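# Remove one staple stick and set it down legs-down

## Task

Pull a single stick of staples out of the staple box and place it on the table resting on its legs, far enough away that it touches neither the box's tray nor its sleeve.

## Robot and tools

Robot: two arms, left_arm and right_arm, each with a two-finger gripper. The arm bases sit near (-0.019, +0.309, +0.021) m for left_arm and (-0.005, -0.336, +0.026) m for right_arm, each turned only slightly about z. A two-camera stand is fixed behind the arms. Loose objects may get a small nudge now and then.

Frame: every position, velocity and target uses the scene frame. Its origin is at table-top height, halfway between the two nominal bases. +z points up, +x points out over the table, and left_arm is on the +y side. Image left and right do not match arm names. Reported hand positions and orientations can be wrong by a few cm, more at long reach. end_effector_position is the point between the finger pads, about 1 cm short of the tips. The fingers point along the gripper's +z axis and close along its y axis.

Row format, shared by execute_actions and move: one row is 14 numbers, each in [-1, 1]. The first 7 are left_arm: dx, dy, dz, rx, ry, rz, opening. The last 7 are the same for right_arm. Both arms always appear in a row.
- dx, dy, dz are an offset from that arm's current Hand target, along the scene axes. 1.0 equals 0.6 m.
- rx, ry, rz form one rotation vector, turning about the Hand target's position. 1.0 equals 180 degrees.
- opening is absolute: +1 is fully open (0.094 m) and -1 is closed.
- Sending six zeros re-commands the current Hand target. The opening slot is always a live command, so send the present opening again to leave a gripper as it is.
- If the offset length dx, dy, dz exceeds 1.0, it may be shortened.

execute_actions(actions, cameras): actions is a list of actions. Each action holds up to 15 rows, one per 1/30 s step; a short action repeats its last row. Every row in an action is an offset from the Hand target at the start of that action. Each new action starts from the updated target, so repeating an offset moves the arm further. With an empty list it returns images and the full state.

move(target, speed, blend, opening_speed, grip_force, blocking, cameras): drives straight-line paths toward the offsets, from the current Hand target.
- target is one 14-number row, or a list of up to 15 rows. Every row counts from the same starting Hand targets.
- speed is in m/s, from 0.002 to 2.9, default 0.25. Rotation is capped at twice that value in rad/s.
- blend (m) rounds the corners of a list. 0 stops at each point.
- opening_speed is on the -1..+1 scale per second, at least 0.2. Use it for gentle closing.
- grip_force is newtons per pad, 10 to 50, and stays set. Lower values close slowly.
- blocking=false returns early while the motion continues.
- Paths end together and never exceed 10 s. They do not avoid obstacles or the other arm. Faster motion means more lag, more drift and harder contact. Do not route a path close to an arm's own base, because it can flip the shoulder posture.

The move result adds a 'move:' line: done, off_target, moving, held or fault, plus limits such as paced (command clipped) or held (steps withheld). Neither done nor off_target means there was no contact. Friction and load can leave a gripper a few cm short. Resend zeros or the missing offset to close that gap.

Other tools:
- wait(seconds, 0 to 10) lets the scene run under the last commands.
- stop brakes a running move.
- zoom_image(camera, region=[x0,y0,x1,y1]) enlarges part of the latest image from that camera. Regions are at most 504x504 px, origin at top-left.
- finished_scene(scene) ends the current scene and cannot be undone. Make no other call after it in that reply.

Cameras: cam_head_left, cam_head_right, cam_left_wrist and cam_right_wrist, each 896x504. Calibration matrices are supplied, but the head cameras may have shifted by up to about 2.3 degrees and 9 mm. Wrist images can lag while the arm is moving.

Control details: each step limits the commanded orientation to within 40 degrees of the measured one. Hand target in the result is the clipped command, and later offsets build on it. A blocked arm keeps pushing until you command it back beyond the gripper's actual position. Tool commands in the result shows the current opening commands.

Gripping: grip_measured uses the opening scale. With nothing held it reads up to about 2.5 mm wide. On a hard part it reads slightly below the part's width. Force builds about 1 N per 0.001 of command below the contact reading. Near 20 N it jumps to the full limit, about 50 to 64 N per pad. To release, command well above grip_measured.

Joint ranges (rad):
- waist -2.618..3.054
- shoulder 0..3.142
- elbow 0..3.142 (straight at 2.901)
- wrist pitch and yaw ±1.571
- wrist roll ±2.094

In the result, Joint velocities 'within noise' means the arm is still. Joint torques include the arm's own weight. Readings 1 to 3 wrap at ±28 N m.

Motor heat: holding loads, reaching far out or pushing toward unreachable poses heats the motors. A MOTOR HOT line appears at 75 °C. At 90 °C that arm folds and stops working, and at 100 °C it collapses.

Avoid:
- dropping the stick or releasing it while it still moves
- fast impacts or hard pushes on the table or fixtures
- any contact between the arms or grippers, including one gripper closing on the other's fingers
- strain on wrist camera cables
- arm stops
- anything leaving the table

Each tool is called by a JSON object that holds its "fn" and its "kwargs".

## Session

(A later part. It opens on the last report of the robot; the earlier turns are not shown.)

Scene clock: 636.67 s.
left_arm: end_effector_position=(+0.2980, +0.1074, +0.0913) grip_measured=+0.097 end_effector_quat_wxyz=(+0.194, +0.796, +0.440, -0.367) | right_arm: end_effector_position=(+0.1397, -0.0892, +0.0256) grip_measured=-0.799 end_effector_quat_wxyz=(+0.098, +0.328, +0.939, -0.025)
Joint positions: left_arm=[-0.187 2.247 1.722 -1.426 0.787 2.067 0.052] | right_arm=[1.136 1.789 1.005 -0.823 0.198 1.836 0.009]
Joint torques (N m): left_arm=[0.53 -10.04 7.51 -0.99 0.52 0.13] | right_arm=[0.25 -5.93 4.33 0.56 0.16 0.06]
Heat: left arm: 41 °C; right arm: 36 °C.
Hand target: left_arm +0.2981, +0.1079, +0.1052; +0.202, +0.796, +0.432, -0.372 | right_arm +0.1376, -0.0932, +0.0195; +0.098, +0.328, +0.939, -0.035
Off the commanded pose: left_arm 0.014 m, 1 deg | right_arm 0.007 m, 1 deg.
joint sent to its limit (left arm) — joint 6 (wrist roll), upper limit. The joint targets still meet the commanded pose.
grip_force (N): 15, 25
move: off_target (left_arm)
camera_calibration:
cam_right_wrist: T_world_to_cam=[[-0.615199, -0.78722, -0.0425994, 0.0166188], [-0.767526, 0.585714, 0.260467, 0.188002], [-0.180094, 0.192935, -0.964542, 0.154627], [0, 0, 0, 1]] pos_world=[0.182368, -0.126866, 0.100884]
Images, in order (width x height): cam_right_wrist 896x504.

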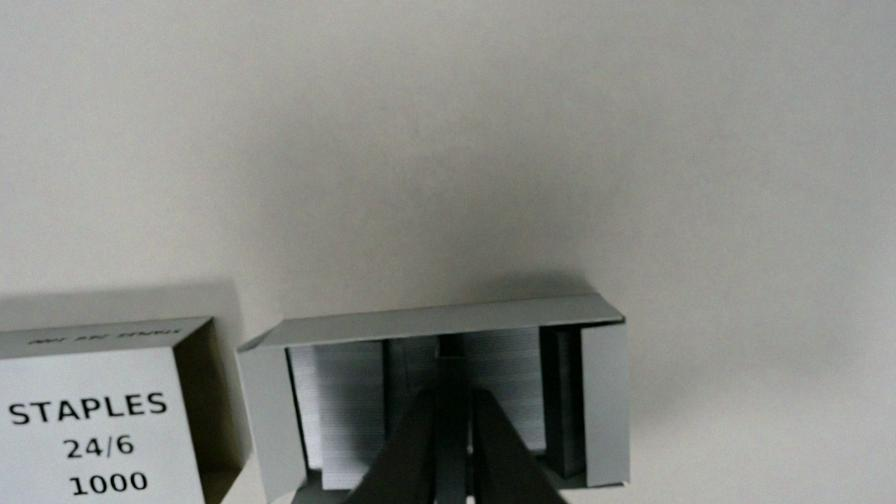

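{"fn": "move", "kwargs": {"target": [[0,0,0,0,0,0,0.1, 0,0,0,0,0,0,-0.55],[0,0,0,0,0,0,0.1, 0,0,0.05,0,0,0,-0.55]], "speed": 0.1, "opening_speed": 0.5, "cameras": ["cam_right_wrist"]}}

{"fn": "zoom_image", "kwargs": {"camera": "cam_right_wrist", "region": [360, 260, 600, 460]}}

Scene clock: 646.43 s.
left_arm: end_effector_position=(+0.2980, +0.1074, +0.0913) grip_measured=+0.097 end_effector_quat_wxyz=(+0.194, +0.796, +0.440, -0.367) | right_arm: end_effector_position=(+0.1368, -0.0959, +0.0411) grip_measured=-0.551 end_effector_quat_wxyz=(+0.096, +0.326, +0.939, -0.042)
Joint positions: left_arm=[-0.187 2.247 1.722 -1.426 0.787 2.067 0.052] | right_arm=[1.136 1.764 1.043 -0.92 0.198 1.836 0.021]
Joint torques (N m): left_arm=[0.43 -10.13 7.53 -1 0.52 0.16] | right_arm=[0.23 -8.27 6.28 0.23 0.17 0.05]
Heat: left arm: 41 °C; right arm: 36 °C.
Hand target: left_arm +0.2981, +0.1079, +0.1052; +0.202, +0.796, +0.432, -0.372 | right_arm +0.1376, -0.0932, +0.0495; +0.098, +0.328, +0.939, -0.035
Off the commanded pose: left_arm 0.014 m, 1 deg | right_arm 0.009 m, 1 deg.
joint sent to its limit (left arm) — joint 6 (wrist roll), upper limit. The joint targets still meet the commanded pose.
grip_force (N): 15, 25
move: off_target (left_arm)
camera_calibration:
cam_right_wrist: T_world_to_cam=[[-0.615604, -0.788005, -0.00895608, 0.00877652], [-0.763872, 0.593879, 0.252602, 0.186171], [-0.193733, 0.162344, -0.967529, 0.169396], [0, 0, 0, 1]] pos_world=[0.180431, -0.131148, 0.116947]
Images, in order (width x height): cam_right_wrist 896x504.

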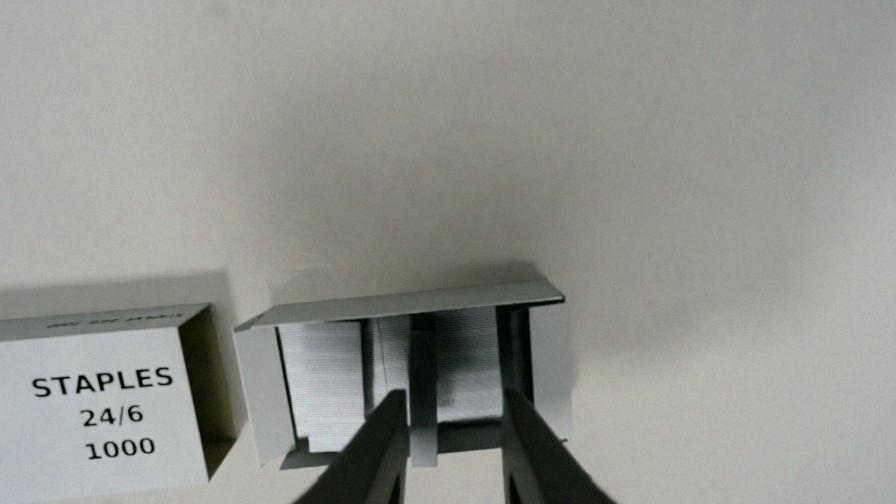

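Scaled by 2.100 from the camera's 896x504 image, which has a finer 1280x720 frame.

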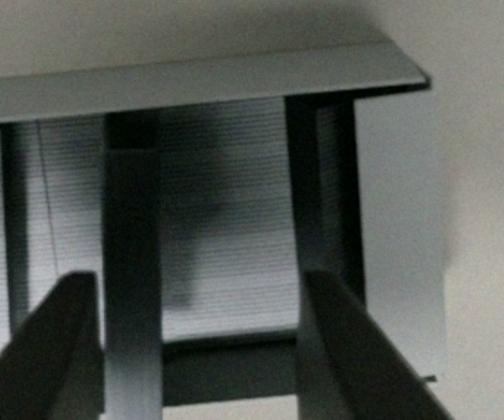

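{"fn": "zoom_image", "kwargs": {"camera": "cam_right_wrist", "region": [230, 280, 450, 480]}}

Scaled by 2.291 from the camera's 896x504 image, which has a finer 1280x720 frame.

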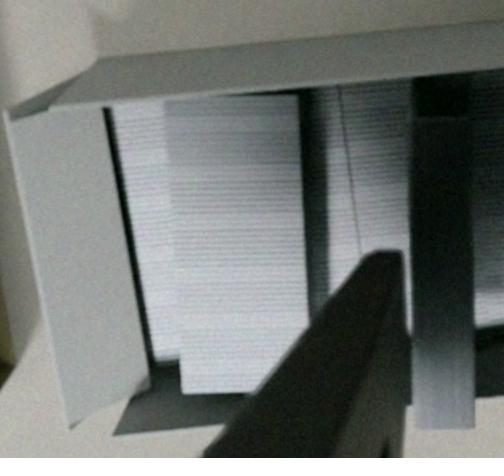

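{"fn": "move", "kwargs": {"target": [[0,0,0,0,0,0,0.1, 0,0,0.02,0,0,0,-0.55],[0,0,0,0,0,0,0.1, 0.0213,0.027,0.02,0,0,0,-0.55],[0,0,0,0,0,0,0.1, 0.0213,0.027,-0.0558,0,0,0,-0.55]], "speed": [0.1,0.1,0.06], "blend": [0.008,0.003,0], "cameras": ["cam_right_wrist"]}}

{"fn": "zoom_image", "kwargs": {"camera": "cam_right_wrist", "region": [320, 300, 580, 500]}}

Scene clock: 665.37 s.
left_arm: end_effector_position=(+0.2980, +0.1074, +0.0913) grip_measured=+0.097 end_effector_quat_wxyz=(+0.194, +0.796, +0.440, -0.367) | right_arm: end_effector_position=(+0.1489, -0.0723, +0.0230) grip_measured=-0.551 end_effector_quat_wxyz=(+0.097, +0.328, +0.939, -0.026)
Joint positions: left_arm=[-0.187 2.247 1.722 -1.426 0.787 2.067 0.052] | right_arm=[1.13 1.86 1.087 -0.834 0.198 1.83 0.021]
Joint torques (N m): left_arm=[0.4 -9.96 7.46 -1.03 0.53 0.16] | right_arm=[-0.9 -6.43 4.33 0.63 0.18 -0.06]
Heat: left arm: 41 °C; right arm: 36 °C.
Hand target: left_arm +0.2981, +0.1079, +0.1052; +0.202, +0.796, +0.432, -0.372 | right_arm +0.1505, -0.0770, +0.0161; +0.098, +0.329, +0.939, -0.035
Off the commanded pose: left_arm 0.014 m, 1 deg | right_arm 0.009 m, 1 deg.
joint sent to its limit (left arm) — joint 6 (wrist roll), upper limit. The joint targets still meet the commanded pose.
grip_force (N): 15, 25
move: off_target (left_arm); blend cut to 0.0061 m at target 1
camera_calibration:
cam_right_wrist: T_world_to_cam=[[-0.614762, -0.787677, -0.0404, 0.0352774], [-0.767453, 0.585593, 0.260952, 0.185623], [-0.181888, 0.191429, -0.964506, 0.150753], [0, 0, 0, 1]] pos_world=[0.191564, -0.109771, 0.0983883]
Images, in order (width x height): cam_right_wrist 896x504.

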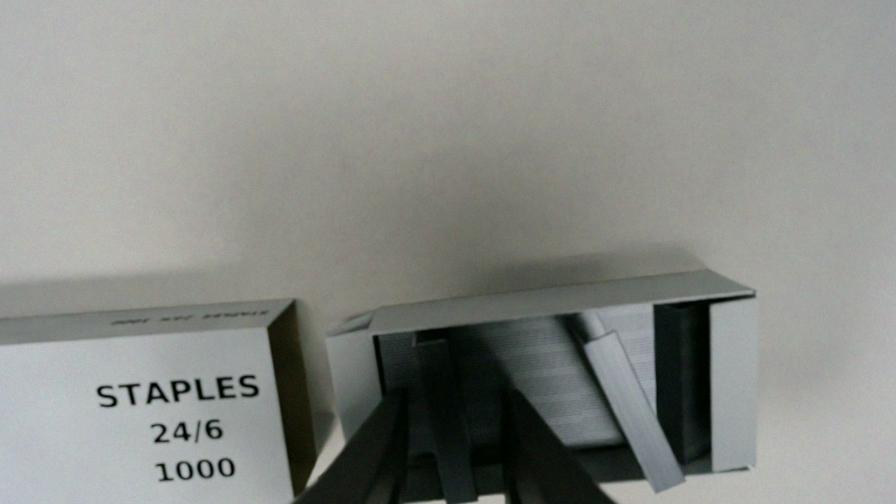

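Scaled by 1.938 from the camera's 896x504 image, which has a finer 1280x720 frame.

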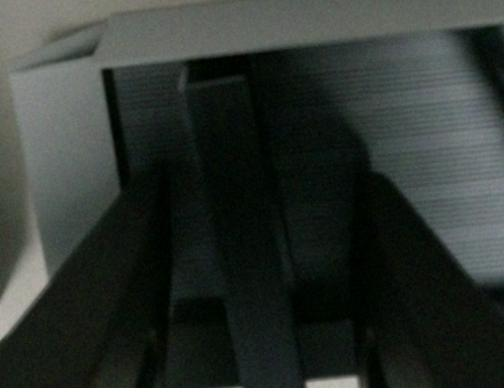

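{"fn": "move", "kwargs": {"target": [[0,0,0,0,0,0,0.1, 0,0,0.0,0,0,0,-0.95],[0,0,0,0,0,0,0.1, 0,0,0.1,0,0,0,-0.95]], "speed": [0.1,0.08], "opening_speed": 0.4, "grip_force": [15,25], "cameras": ["all"]}}

{"fn": "zoom_image", "kwargs": {"camera": "cam_right_wrist", "region": [380, 300, 540, 500]}}

Scene clock: 686.77 s.
left_arm: end_effector_position=(+0.2980, +0.1074, +0.0913) grip_measured=+0.097 end_effector_quat_wxyz=(+0.194, +0.796, +0.440, -0.367) | right_arm: end_effector_position=(+0.1466, -0.0775, +0.0662) grip_measured=-0.851 end_effector_quat_wxyz=(+0.096, +0.326, +0.940, -0.042)
Joint positions: left_arm=[-0.187 2.247 1.722 -1.426 0.787 2.067 0.052] | right_arm=[1.13 1.798 1.194 -1.037 0.198 1.829 0.007]
Joint torques (N m): left_arm=[0.39 -10.18 7.45 -1.05 0.5 0.15] | right_arm=[-0.91 -8.94 6.6 0.21 0.19 -0.06]
Heat: left arm: 41 °C; right arm: 36 °C.
Hand target: left_arm +0.2981, +0.1079, +0.1052; +0.202, +0.796, +0.432, -0.372 | right_arm +0.1505, -0.0770, +0.0760; +0.098, +0.328, +0.939, -0.035
Off the commanded pose: left_arm 0.014 m, 1 deg | right_arm 0.011 m, 1 deg.
joint sent to its limit (left arm) — joint 6 (wrist roll), upper limit. The joint targets still meet the commanded pose.
grip_force (N): 15, 25
move: off_target (left_arm, right_arm)
camera_calibration:
cam_left_wrist: T_world_to_cam=[[-0.850464, 0.526028, 0.00231078, 0.201015], [0.476372, 0.77203, -0.42076, -0.148216], [-0.223116, -0.356741, -0.907169, 0.280489], [0, 0, 0, 1]] pos_world=[0.304144, 0.10875, 0.191623]
cam_right_wrist: T_world_to_cam=[[-0.61485, -0.788602, -0.00810952, 0.0293405], [-0.764169, 0.593196, 0.253308, 0.176285], [-0.194949, 0.161944, -0.967352, 0.192759], [0, 0, 0, 1]] pos_world=[0.19033, -0.11265, 0.142049]

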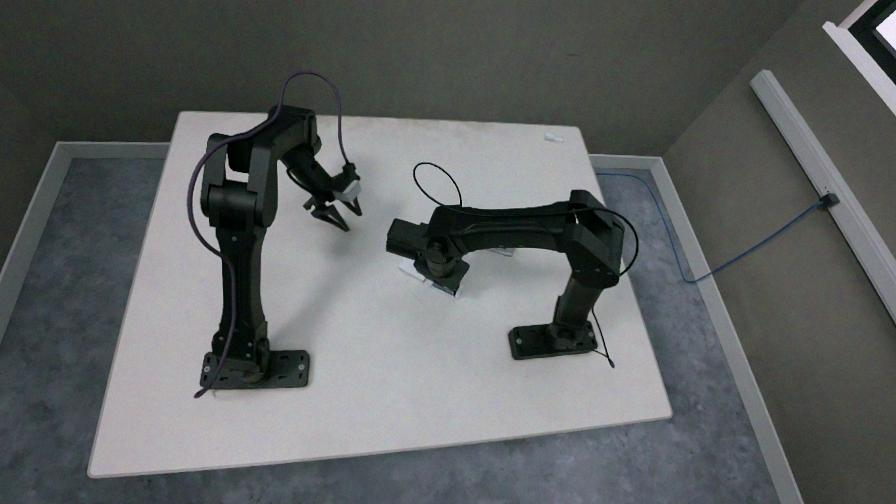

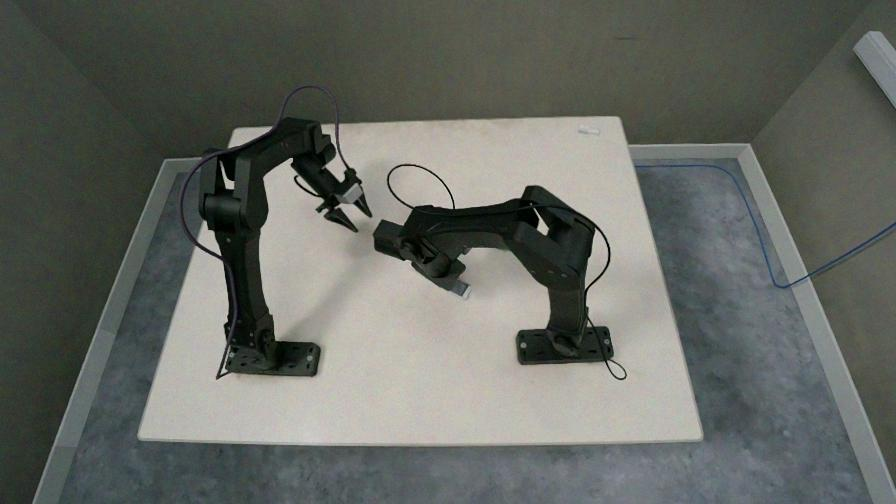

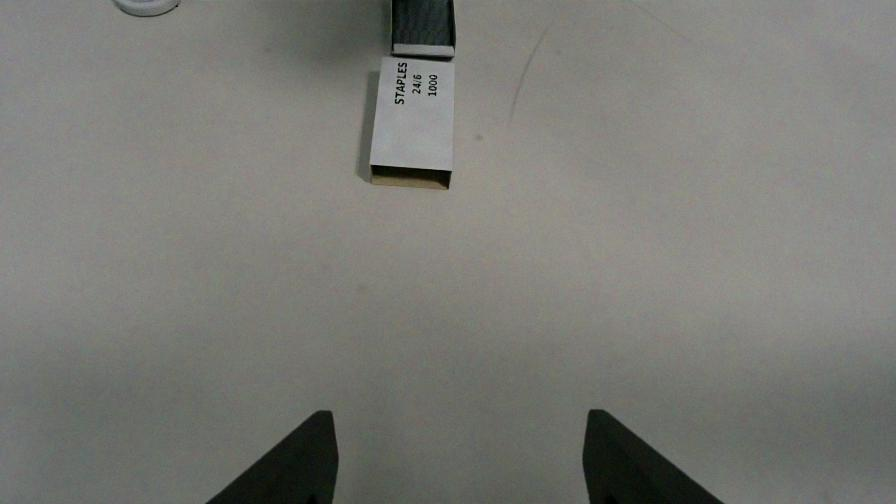

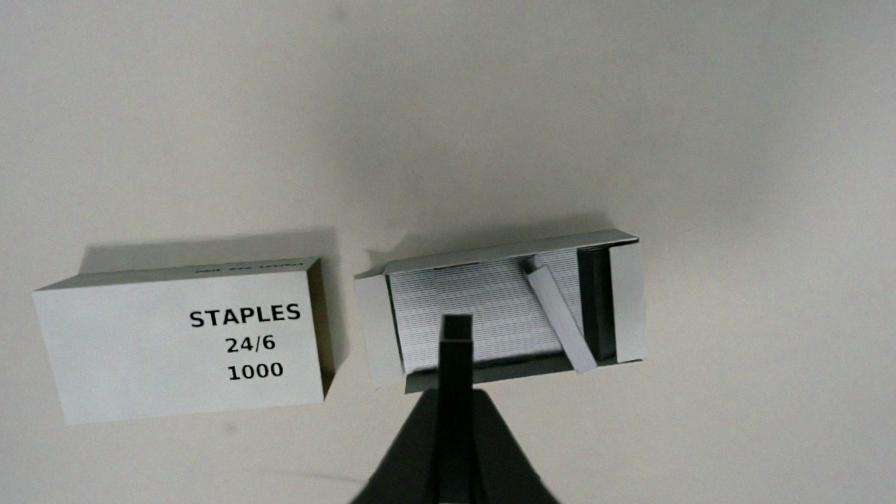

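Scaled by 2.520 from the camera's 896x504 image, which has a finer 1280x720 frame.

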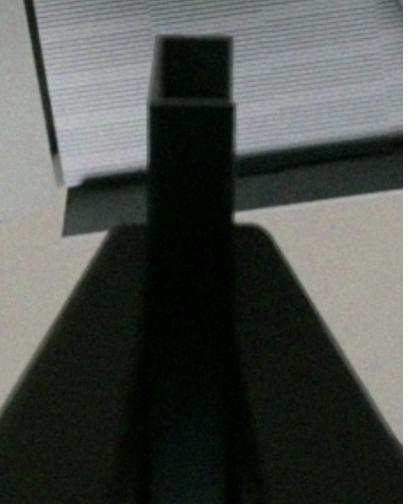

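{"fn": "zoom_image", "kwargs": {"camera": "cam_right_wrist", "region": [430, 305, 490, 355]}}

Scaled by 8.400 from the camera's 896x504 image, which has a finer 1280x720 frame.

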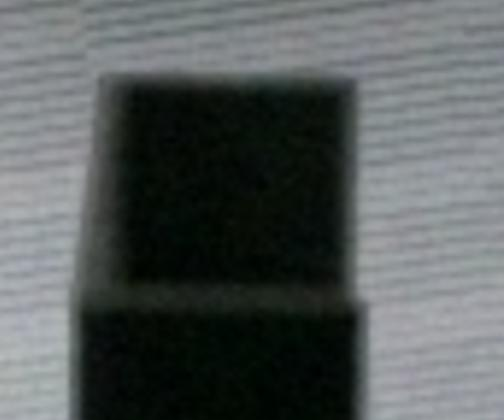

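{"fn": "move", "kwargs": {"target": [[0,0,0,0,0,0,0.1, 0.1,0.014,0.01,0.05,-0.04,0,-0.95],[0,0,0,0,0,0,0.1, 0.199,0.028,-0.025,0.184,-0.1435,0,-0.95]], "speed": [0.2,0.2], "blend": [0.02,0], "cameras": ["all"]}}

{"fn": "zoom_image", "kwargs": {"camera": "cam_right_wrist", "region": [380, 300, 540, 500]}}

Scene clock: 735.00 s.
left_arm: end_effector_position=(+0.2980, +0.1074, +0.0913) grip_measured=+0.097 end_effector_quat_wxyz=(+0.194, +0.796, +0.440, -0.367) | right_arm: end_effector_position=(+0.2697, -0.0561, +0.0637) grip_measured=-0.851 end_effector_quat_wxyz=(+0.204, +0.344, +0.863, +0.309)
Joint positions: left_arm=[-0.187 2.247 1.722 -1.426 0.787 2.067 0.052] | right_arm=[0.85 1.612 0.673 0.109 0.182 1.562 0.007]
Joint torques (N m): left_arm=[0.46 -10.06 7.57 -0.98 0.53 0.16] | right_arm=[-0.76 -6.13 4.82 2.07 0.09 -0.12]
Heat: left arm: 41 °C; right arm: 36 °C.
Hand target: left_arm +0.2981, +0.1079, +0.1052; +0.202, +0.796, +0.432, -0.372 | right_arm +0.2699, -0.0602, +0.0610; +0.206, +0.342, +0.865, +0.305
Off the commanded pose: left_arm 0.014 m, 1 deg | right_arm 0.005 m, 1 deg.
joint sent to its limit (left arm) — joint 6 (wrist roll), upper limit. The joint targets still meet the commanded pose.
grip_force (N): 15, 25
move: off_target (left_arm)
camera_calibration:
cam_left_wrist: T_world_to_cam=[[-0.850464, 0.526028, 0.00231078, 0.201015], [0.476372, 0.77203, -0.42076, -0.148216], [-0.223116, -0.356741, -0.907169, 0.280489], [0, 0, 0, 1]] pos_world=[0.304144, 0.10875, 0.191623]
cam_right_wrist: T_world_to_cam=[[-0.451109, -0.563754, -0.691869, 0.133854], [-0.867554, 0.4589, 0.191734, 0.282644], [0.209408, 0.686726, -0.6961, 0.113976], [0, 0, 0, 1]] pos_world=[0.281724, -0.132515, 0.117755]

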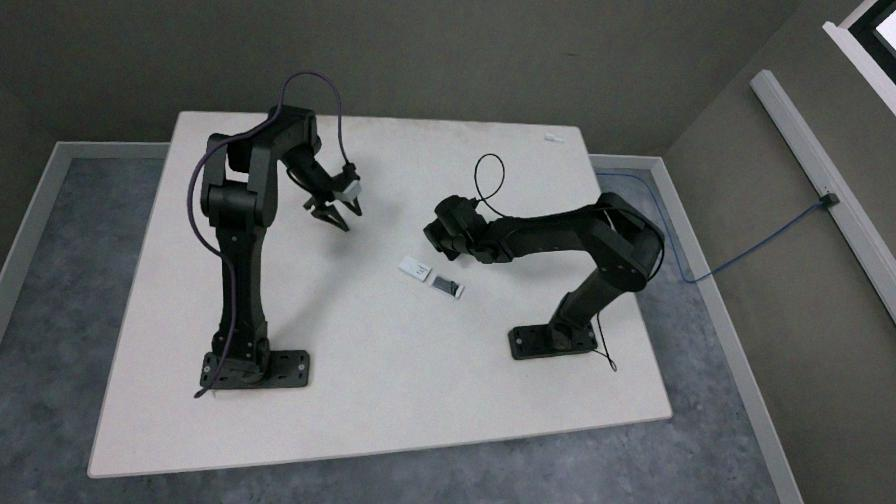

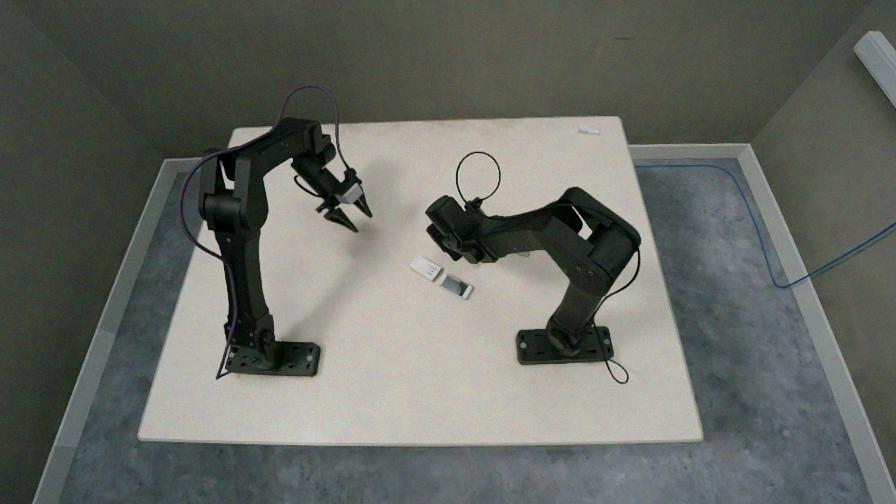

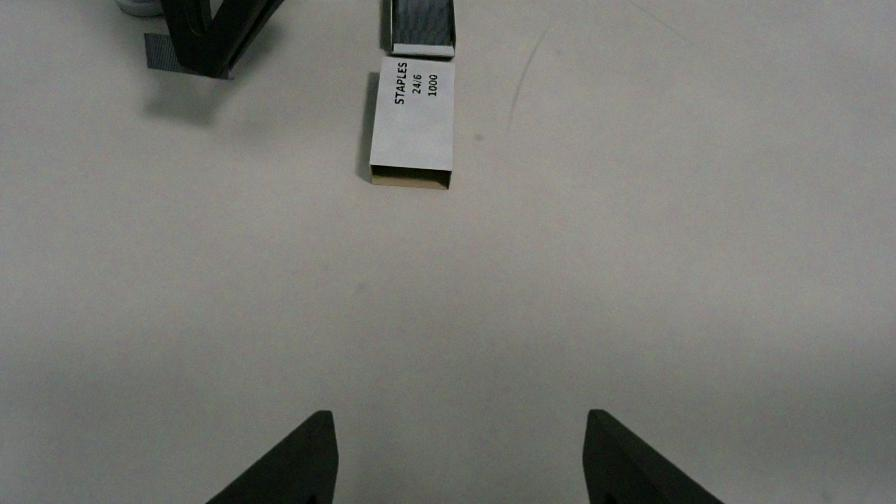

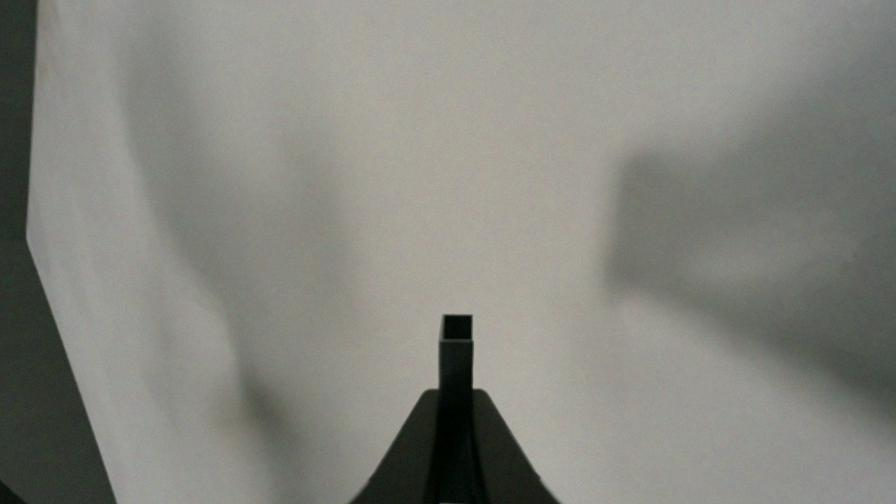

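Scaled by 2.520 from the camera's 896x504 image, which has a finer 1280x720 frame.

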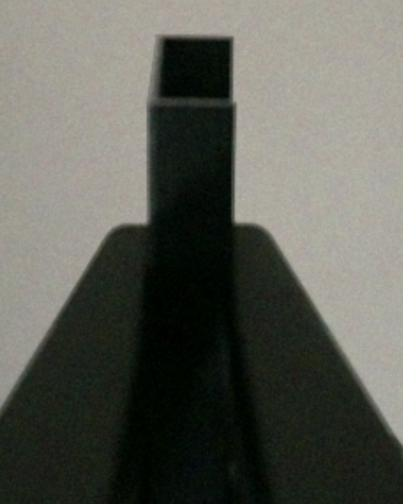

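{"fn": "zoom_image", "kwargs": {"camera": "cam_left_wrist", "region": [120, 10, 260, 100]}}

Scaled by 3.600 from the camera's 896x504 image, which has a finer 1280x720 frame.

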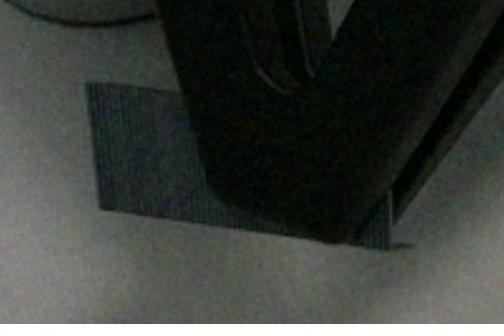

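{"fn": "move", "kwargs": {"target": [0,0,0,0,0,0,0.1, 0,0,-0.07,0,0,0,-0.95], "speed": 0.1, "cameras": ["cam_left_wrist","cam_right_wrist"]}}

{"fn": "zoom_image", "kwargs": {"camera": "cam_left_wrist", "region": [120, 10, 260, 100]}}

Scene clock: 744.83 s.
left_arm: end_effector_position=(+0.2980, +0.1074, +0.0913) grip_measured=+0.097 end_effector_quat_wxyz=(+0.194, +0.796, +0.440, -0.367) | right_arm: end_effector_position=(+0.2706, -0.0546, +0.0267) grip_measured=-0.852 end_effector_quat_wxyz=(+0.206, +0.340, +0.862, +0.315)
Joint positions: left_arm=[-0.187 2.247 1.722 -1.426 0.787 2.067 0.052] | right_arm=[0.85 1.748 0.607 0.325 0.18 1.556 0.007]
Joint torques (N m): left_arm=[0.51 -10.25 7.54 -0.97 0.53 0.16] | right_arm=[-0.76 -5.46 4.18 2.11 0.11 -0.05]
Heat: left arm: 41 °C; right arm: 36 °C.
Hand target: left_arm +0.2981, +0.1079, +0.1052; +0.202, +0.796, +0.432, -0.372 | right_arm +0.2698, -0.0603, +0.0190; +0.206, +0.342, +0.865, +0.305
Off the commanded pose: left_arm 0.014 m, 1 deg | right_arm 0.010 m, 1 deg.
joint sent to its limit (left arm) — joint 6 (wrist roll), upper limit. The joint targets still meet the commanded pose.
grip_force (N): 15, 25
move: off_target (left_arm)
camera_calibration:
cam_left_wrist: T_world_to_cam=[[-0.850464, 0.526028, 0.00231078, 0.201015], [0.476372, 0.77203, -0.42076, -0.148216], [-0.223116, -0.356741, -0.907169, 0.280489], [0, 0, 0, 1]] pos_world=[0.304144, 0.10875, 0.191623]
cam_right_wrist: T_world_to_cam=[[-0.440448, -0.560859, -0.70103, 0.107149], [-0.872187, 0.45242, 0.186025, 0.290892], [0.212826, 0.693364, -0.688442, 0.0862179], [0, 0, 0, 1]] pos_world=[0.282556, -0.13129, 0.0803575]
Images, in order (width x height): cam_left_wrist 896x504, cam_right_wrist 896x504.

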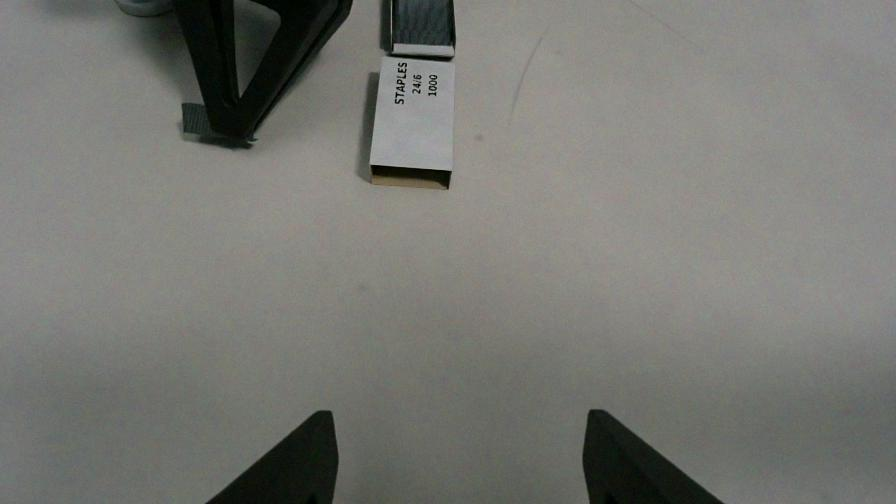

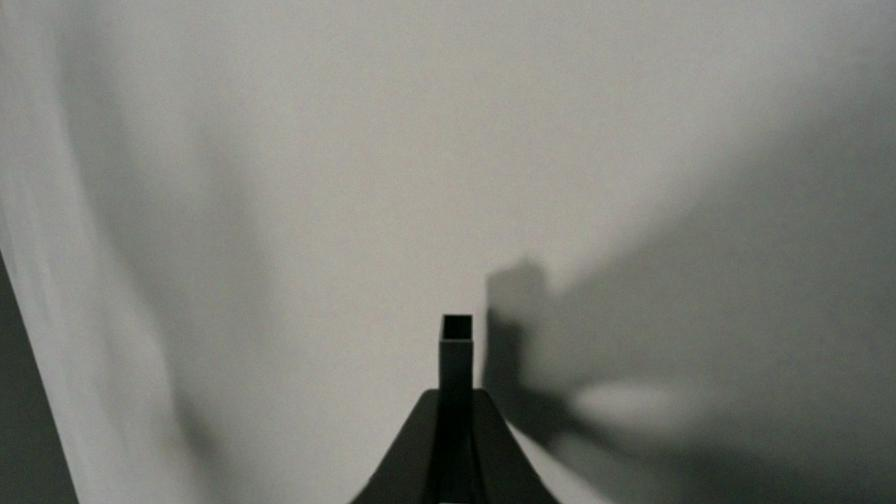

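Scaled by 3.600 from the camera's 896x504 image, which has a finer 1280x720 frame.

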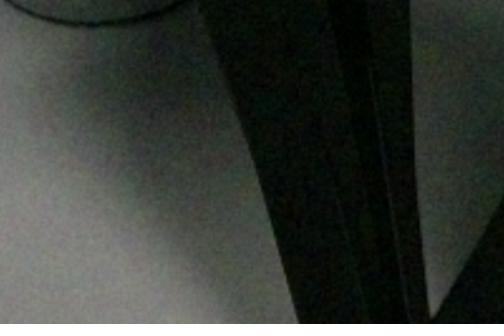

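{"fn": "move", "kwargs": {"target": [0,0,0,0,0,0,0.1, 0,0,-0.0095,0,0,0,-0.95], "speed": 0.04, "cameras": ["cam_left_wrist","cam_right_wrist"]}}

{"fn": "zoom_image", "kwargs": {"camera": "cam_left_wrist", "region": [160, 80, 280, 170]}}

Scene clock: 749.00 s.
left_arm: end_effector_position=(+0.2980, +0.1074, +0.0913) grip_measured=+0.097 end_effector_quat_wxyz=(+0.194, +0.796, +0.440, -0.367) | right_arm: end_effector_position=(+0.2718, -0.0532, +0.0229) grip_measured=-0.852 end_effector_quat_wxyz=(+0.207, +0.340, +0.861, +0.318)
Joint positions: left_arm=[-0.187 2.247 1.722 -1.426 0.787 2.067 0.052] | right_arm=[0.85 1.77 0.603 0.357 0.18 1.555 0.007]
Joint torques (N m): left_arm=[0.51 -10.11 7.47 -1.02 0.51 0.16] | right_arm=[-0.73 -5.45 3.93 2.08 0.11 -0.05]
Heat: left arm: 41 °C; right arm: 36 °C.
Hand target: left_arm +0.2981, +0.1079, +0.1052; +0.202, +0.796, +0.432, -0.372 | right_arm +0.2699, -0.0603, +0.0133; +0.206, +0.342, +0.865, +0.305
Off the commanded pose: left_arm 0.014 m, 1 deg | right_arm 0.012 m, 2 deg.
joint sent to its limit (left arm) — joint 6 (wrist roll), upper limit. The joint targets still meet the commanded pose.
grip_force (N): 15, 25
move: off_target (left_arm, right_arm)
camera_calibration:
cam_left_wrist: T_world_to_cam=[[-0.850464, 0.526028, 0.00231078, 0.201015], [0.476372, 0.77203, -0.42076, -0.148216], [-0.223116, -0.356741, -0.907169, 0.280489], [0, 0, 0, 1]] pos_world=[0.304144, 0.10875, 0.191623]
cam_right_wrist: T_world_to_cam=[[-0.436814, -0.557671, -0.70583, 0.104985], [-0.873313, 0.451032, 0.184106, 0.29225], [0.215681, 0.696831, -0.684038, 0.081666], [0, 0, 0, 1]] pos_world=[0.283471, -0.130174, 0.0761594]
Images, in order (width x height): cam_left_wrist 896x504, cam_right_wrist 896x504.

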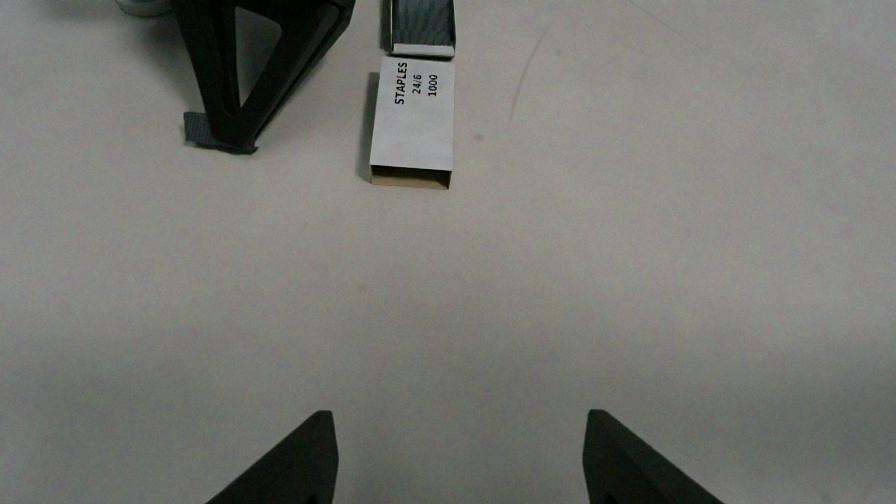

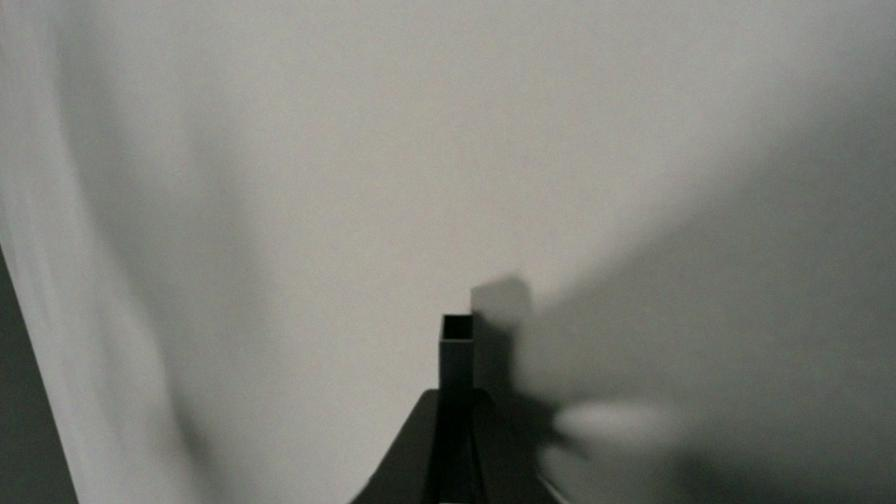

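Scaled by 4.200 from the camera's 896x504 image, which has a finer 1280x720 frame.

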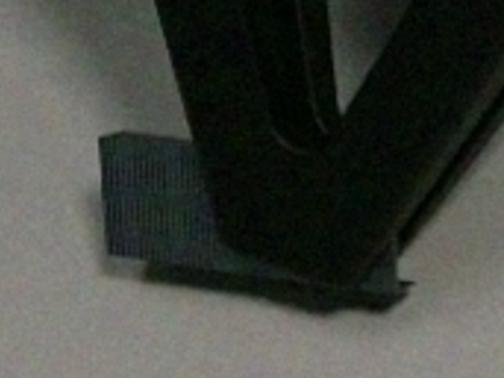

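{"fn": "move", "kwargs": {"target": [0,0,0,0,0,0,0.1, 0,0,-0.0085,0,0,0,-0.95], "speed": 0.04, "cameras": ["cam_left_wrist","cam_right_wrist"]}}

{"fn": "zoom_image", "kwargs": {"camera": "cam_left_wrist", "region": [160, 80, 280, 170]}}

Scene clock: 754.23 s.
left_arm: end_effector_position=(+0.2980, +0.1074, +0.0913) grip_measured=+0.097 end_effector_quat_wxyz=(+0.194, +0.796, +0.440, -0.367) | right_arm: end_effector_position=(+0.2734, -0.0512, +0.0211) grip_measured=-0.852 end_effector_quat_wxyz=(+0.210, +0.339, +0.858, +0.324)
Joint positions: left_arm=[-0.187 2.247 1.722 -1.426 0.787 2.067 0.052] | right_arm=[0.85 1.787 0.598 0.395 0.18 1.554 0.007]
Joint torques (N m): left_arm=[0.46 -9.95 7.58 -1.03 0.51 0.18] | right_arm=[-0.73 -5.31 3.84 1.94 0.1 -0.04]
Heat: left arm: 41 °C; right arm: 35 °C.
Hand target: left_arm +0.2981, +0.1079, +0.1052; +0.202, +0.796, +0.432, -0.372 | right_arm +0.2699, -0.0602, +0.0082; +0.206, +0.342, +0.864, +0.305
Off the commanded pose: left_arm 0.014 m, 1 deg | right_arm 0.016 m, 2 deg.
joint sent to its limit (left arm) — joint 6 (wrist roll), upper limit. The joint targets still meet the commanded pose.
grip_force (N): 15, 25
move: off_target (left_arm, right_arm)
camera_calibration:
cam_left_wrist: T_world_to_cam=[[-0.850464, 0.526028, 0.00231078, 0.201015], [0.476372, 0.77203, -0.42076, -0.148216], [-0.223116, -0.356741, -0.907169, 0.280489], [0, 0, 0, 1]] pos_world=[0.304144, 0.10875, 0.191623]
cam_right_wrist: T_world_to_cam=[[-0.429268, -0.550323, -0.716152, 0.104077], [-0.875474, 0.448419, 0.180182, 0.293619], [0.221978, 0.704319, -0.674285, 0.0771688], [0, 0, 0, 1]] pos_world=[0.284603, -0.128739, 0.0736641]
Images, in order (width x height): cam_left_wrist 896x504, cam_right_wrist 896x504.

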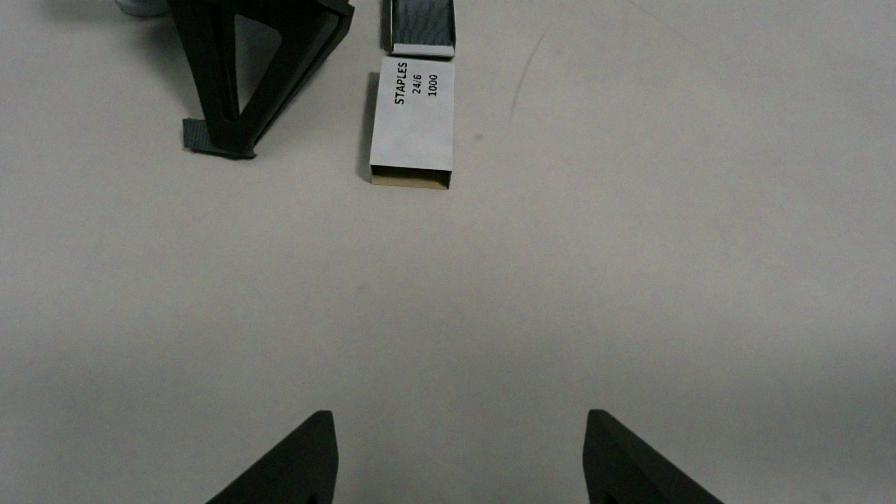

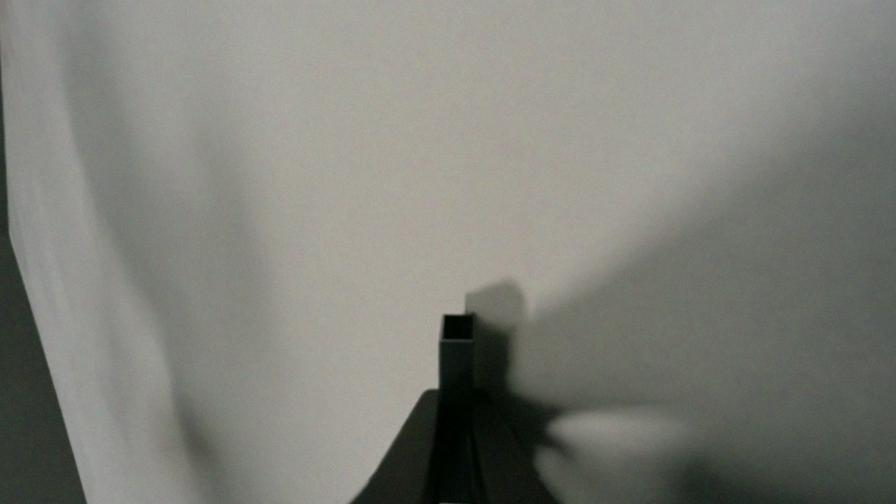

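Scaled by 4.200 from the camera's 896x504 image, which has a finer 1280x720 frame.

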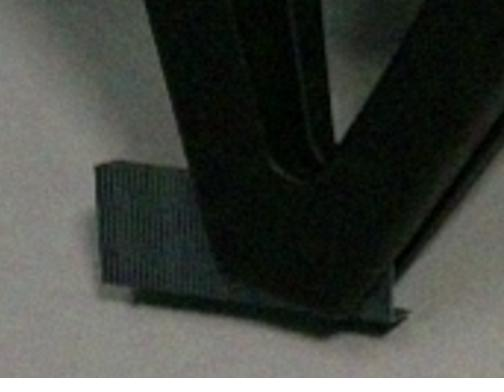

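{"fn": "move", "kwargs": {"target": [0,0,0,0,0,0,0.1, 0.004,0.008,0.012,0,0,0,-0.78], "speed": 0.04, "opening_speed": 0.3, "cameras": ["cam_left_wrist","cam_right_wrist"]}}

{"fn": "zoom_image", "kwargs": {"camera": "cam_left_wrist", "region": [160, 80, 280, 170]}}

{"fn": "zoom_image", "kwargs": {"camera": "cam_right_wrist", "region": [380, 300, 540, 500]}}

Scene clock: 758.67 s.
left_arm: end_effector_position=(+0.2980, +0.1074, +0.0913) grip_measured=+0.097 end_effector_quat_wxyz=(+0.194, +0.796, +0.440, -0.367) | right_arm: end_effector_position=(+0.2738, -0.0507, +0.0216) grip_measured=-0.782 end_effector_quat_wxyz=(+0.209, +0.339, +0.858, +0.324)
Joint positions: left_arm=[-0.187 2.247 1.722 -1.426 0.787 2.067 0.052] | right_arm=[0.85 1.787 0.602 0.39 0.18 1.554 0.01]
Joint torques (N m): left_arm=[0.51 -10.1 7.47 -0.99 0.49 0.18] | right_arm=[-0.31 -6.3 5.56 1.54 0.14 -0.01]
Heat: left arm: 41 °C; right arm: 35 °C.
Hand target: left_arm +0.2981, +0.1079, +0.1052; +0.202, +0.796, +0.432, -0.372 | right_arm +0.2723, -0.0554, +0.0154; +0.206, +0.342, +0.865, +0.305
Off the commanded pose: left_arm 0.014 m, 1 deg | right_arm 0.008 m, 2 deg.
joint sent to its limit (left arm) — joint 6 (wrist roll), upper limit. The joint targets still meet the commanded pose.
grip_force (N): 15, 25
move: off_target (left_arm)
camera_calibration:
cam_left_wrist: T_world_to_cam=[[-0.850464, 0.526028, 0.00231078, 0.201015], [0.476372, 0.77203, -0.42076, -0.148216], [-0.223116, -0.356741, -0.907169, 0.280489], [0, 0, 0, 1]] pos_world=[0.304144, 0.10875, 0.191623]
cam_right_wrist: T_world_to_cam=[[-0.430129, -0.550207, -0.715724, 0.105153], [-0.8751, 0.448889, 0.18083, 0.293646], [0.221786, 0.70411, -0.674567, 0.0770922], [0, 0, 0, 1]] pos_world=[0.285101, -0.12824, 0.0741641]
Images, in order (width x height): cam_left_wrist 896x504, cam_right_wrist 896x504.

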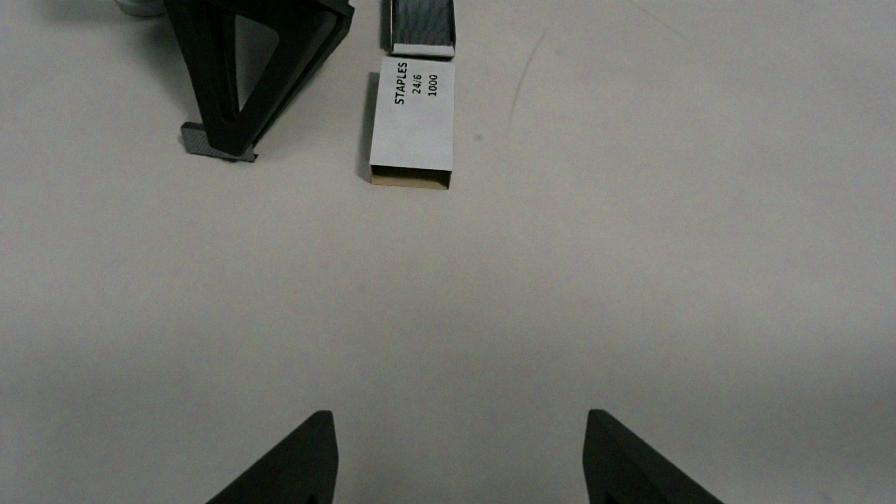

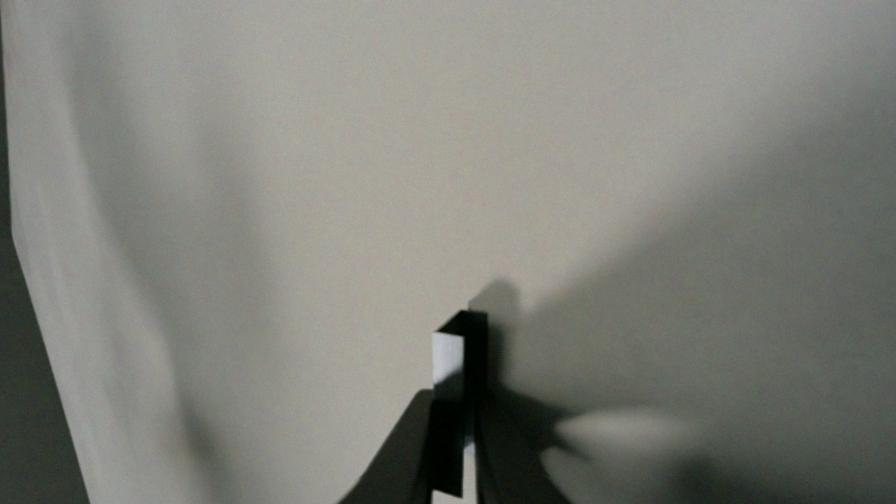

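Scaled by 4.200 from the camera's 896x504 image, which has a finer 1280x720 frame.

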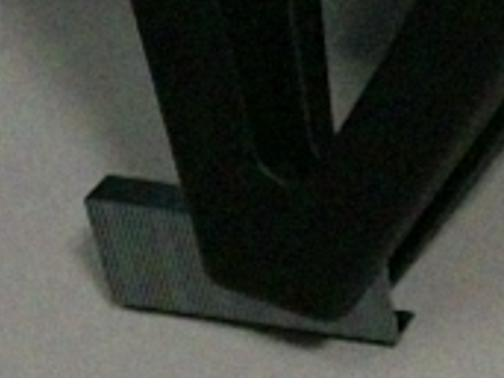

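Scaled by 2.520 from the camera's 896x504 image, which has a finer 1280x720 frame.

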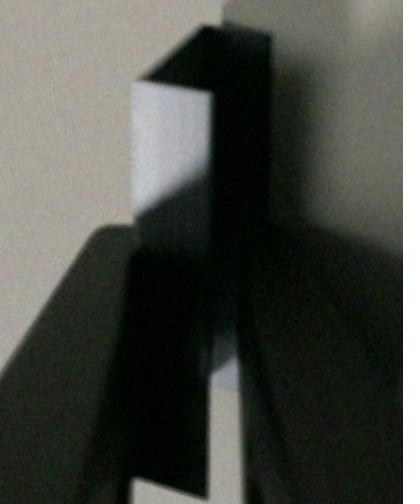

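{"fn": "move", "kwargs": {"target": [[0,0,0,0,0,0,0.1, -0.0283,-0.0363,0.048,0,0,0,-0.78],[0,0,0,0,0,0,0.1, -0.015,-0.015,0.091,-0.09,0.07,0,-0.78],[0,0,0,0,0,0,0.1, 0.0112,0.019,0.091,-0.184,0.1435,0,-0.5]], "speed": [0.06,0.15,0.2], "blend": [0,0.01,0], "opening_speed": 1.5, "cameras": ["cam_left_wrist","cam_right_wrist"]}}

{"fn": "zoom_image", "kwargs": {"camera": "cam_left_wrist", "region": [140, 80, 300, 200]}}

Scene clock: 781.30 s.
left_arm: end_effector_position=(+0.2980, +0.1074, +0.0913) grip_measured=+0.097 end_effector_quat_wxyz=(+0.194, +0.796, +0.440, -0.367) | right_arm: end_effector_position=(+0.2776, -0.0438, +0.0722) grip_measured=-0.501 end_effector_quat_wxyz=(+0.090, +0.330, +0.939, -0.023)
Joint positions: left_arm=[-0.187 2.247 1.722 -1.426 0.787 2.067 0.052] | right_arm=[0.856 2.103 1.652 -1.099 0.185 1.554 0.023]
Joint torques (N m): left_arm=[0.42 -10.1 7.69 -1.03 0.54 0.14] | right_arm=[0.64 -8.79 7.24 0.41 0.39 0.05]
Heat: left arm: 41 °C; right arm: 35 °C.
Hand target: left_arm +0.2981, +0.1079, +0.1052; +0.202, +0.796, +0.432, -0.372 | right_arm +0.2790, -0.0441, +0.0700; +0.098, +0.328, +0.939, -0.035
Off the commanded pose: left_arm 0.014 m, 1 deg | right_arm 0.003 m, 2 deg.
joint sent to its limit (left arm) — joint 6 (wrist roll), upper limit. The joint targets still meet the commanded pose.
grip_force (N): 15, 25
move: off_target (left_arm)
camera_calibration:
cam_left_wrist: T_world_to_cam=[[-0.850464, 0.526028, 0.00231078, 0.201015], [0.476372, 0.77203, -0.42076, -0.148216], [-0.223116, -0.356741, -0.907169, 0.280489], [0, 0, 0, 1]] pos_world=[0.304144, 0.10875, 0.191623]
cam_right_wrist: T_world_to_cam=[[-0.618074, -0.784994, -0.0420647, 0.140036], [-0.762515, 0.585641, 0.274947, 0.252621], [-0.191197, 0.202013, -0.960539, 0.218896], [0, 0, 0, 1]] pos_world=[0.321032, -0.082238, 0.146692]
Images, in order (width x height): cam_left_wrist 896x504, cam_right_wrist 896x504.

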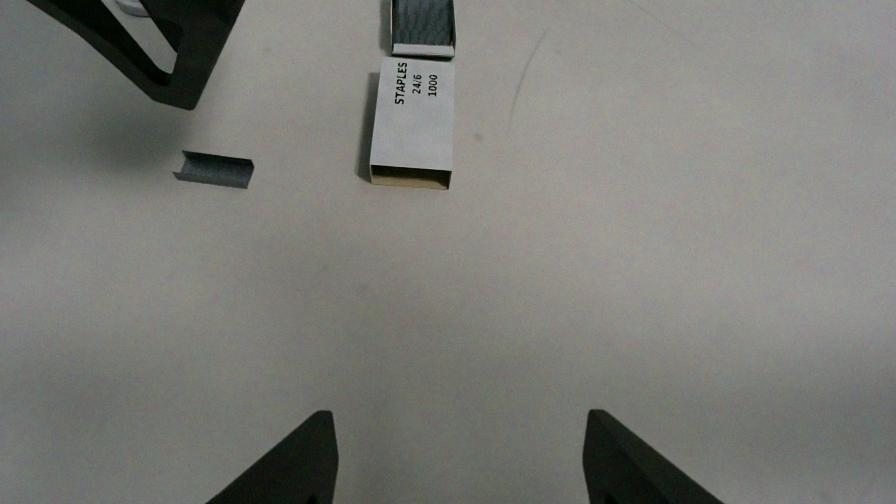

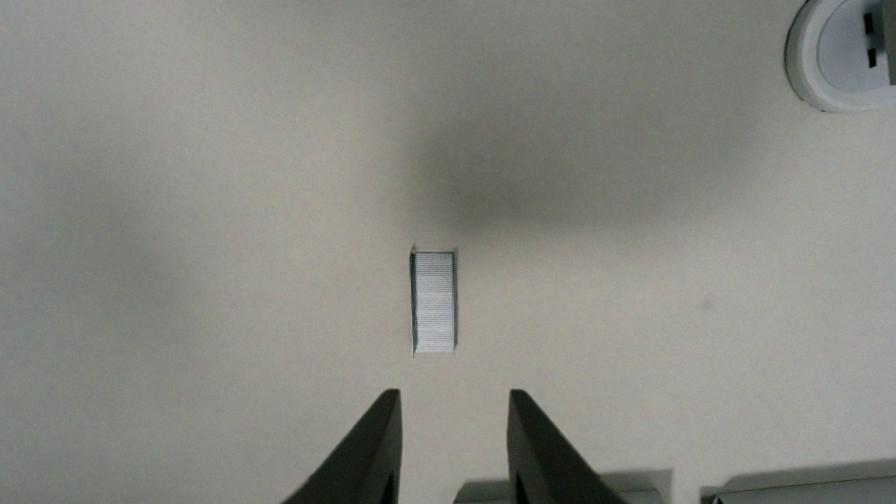

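Scaled by 3.150 from the camera's 896x504 image, which has a finer 1280x720 frame.

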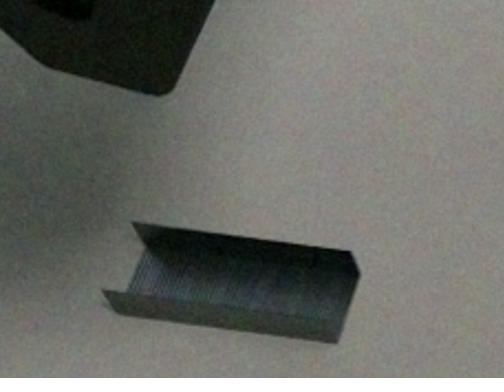

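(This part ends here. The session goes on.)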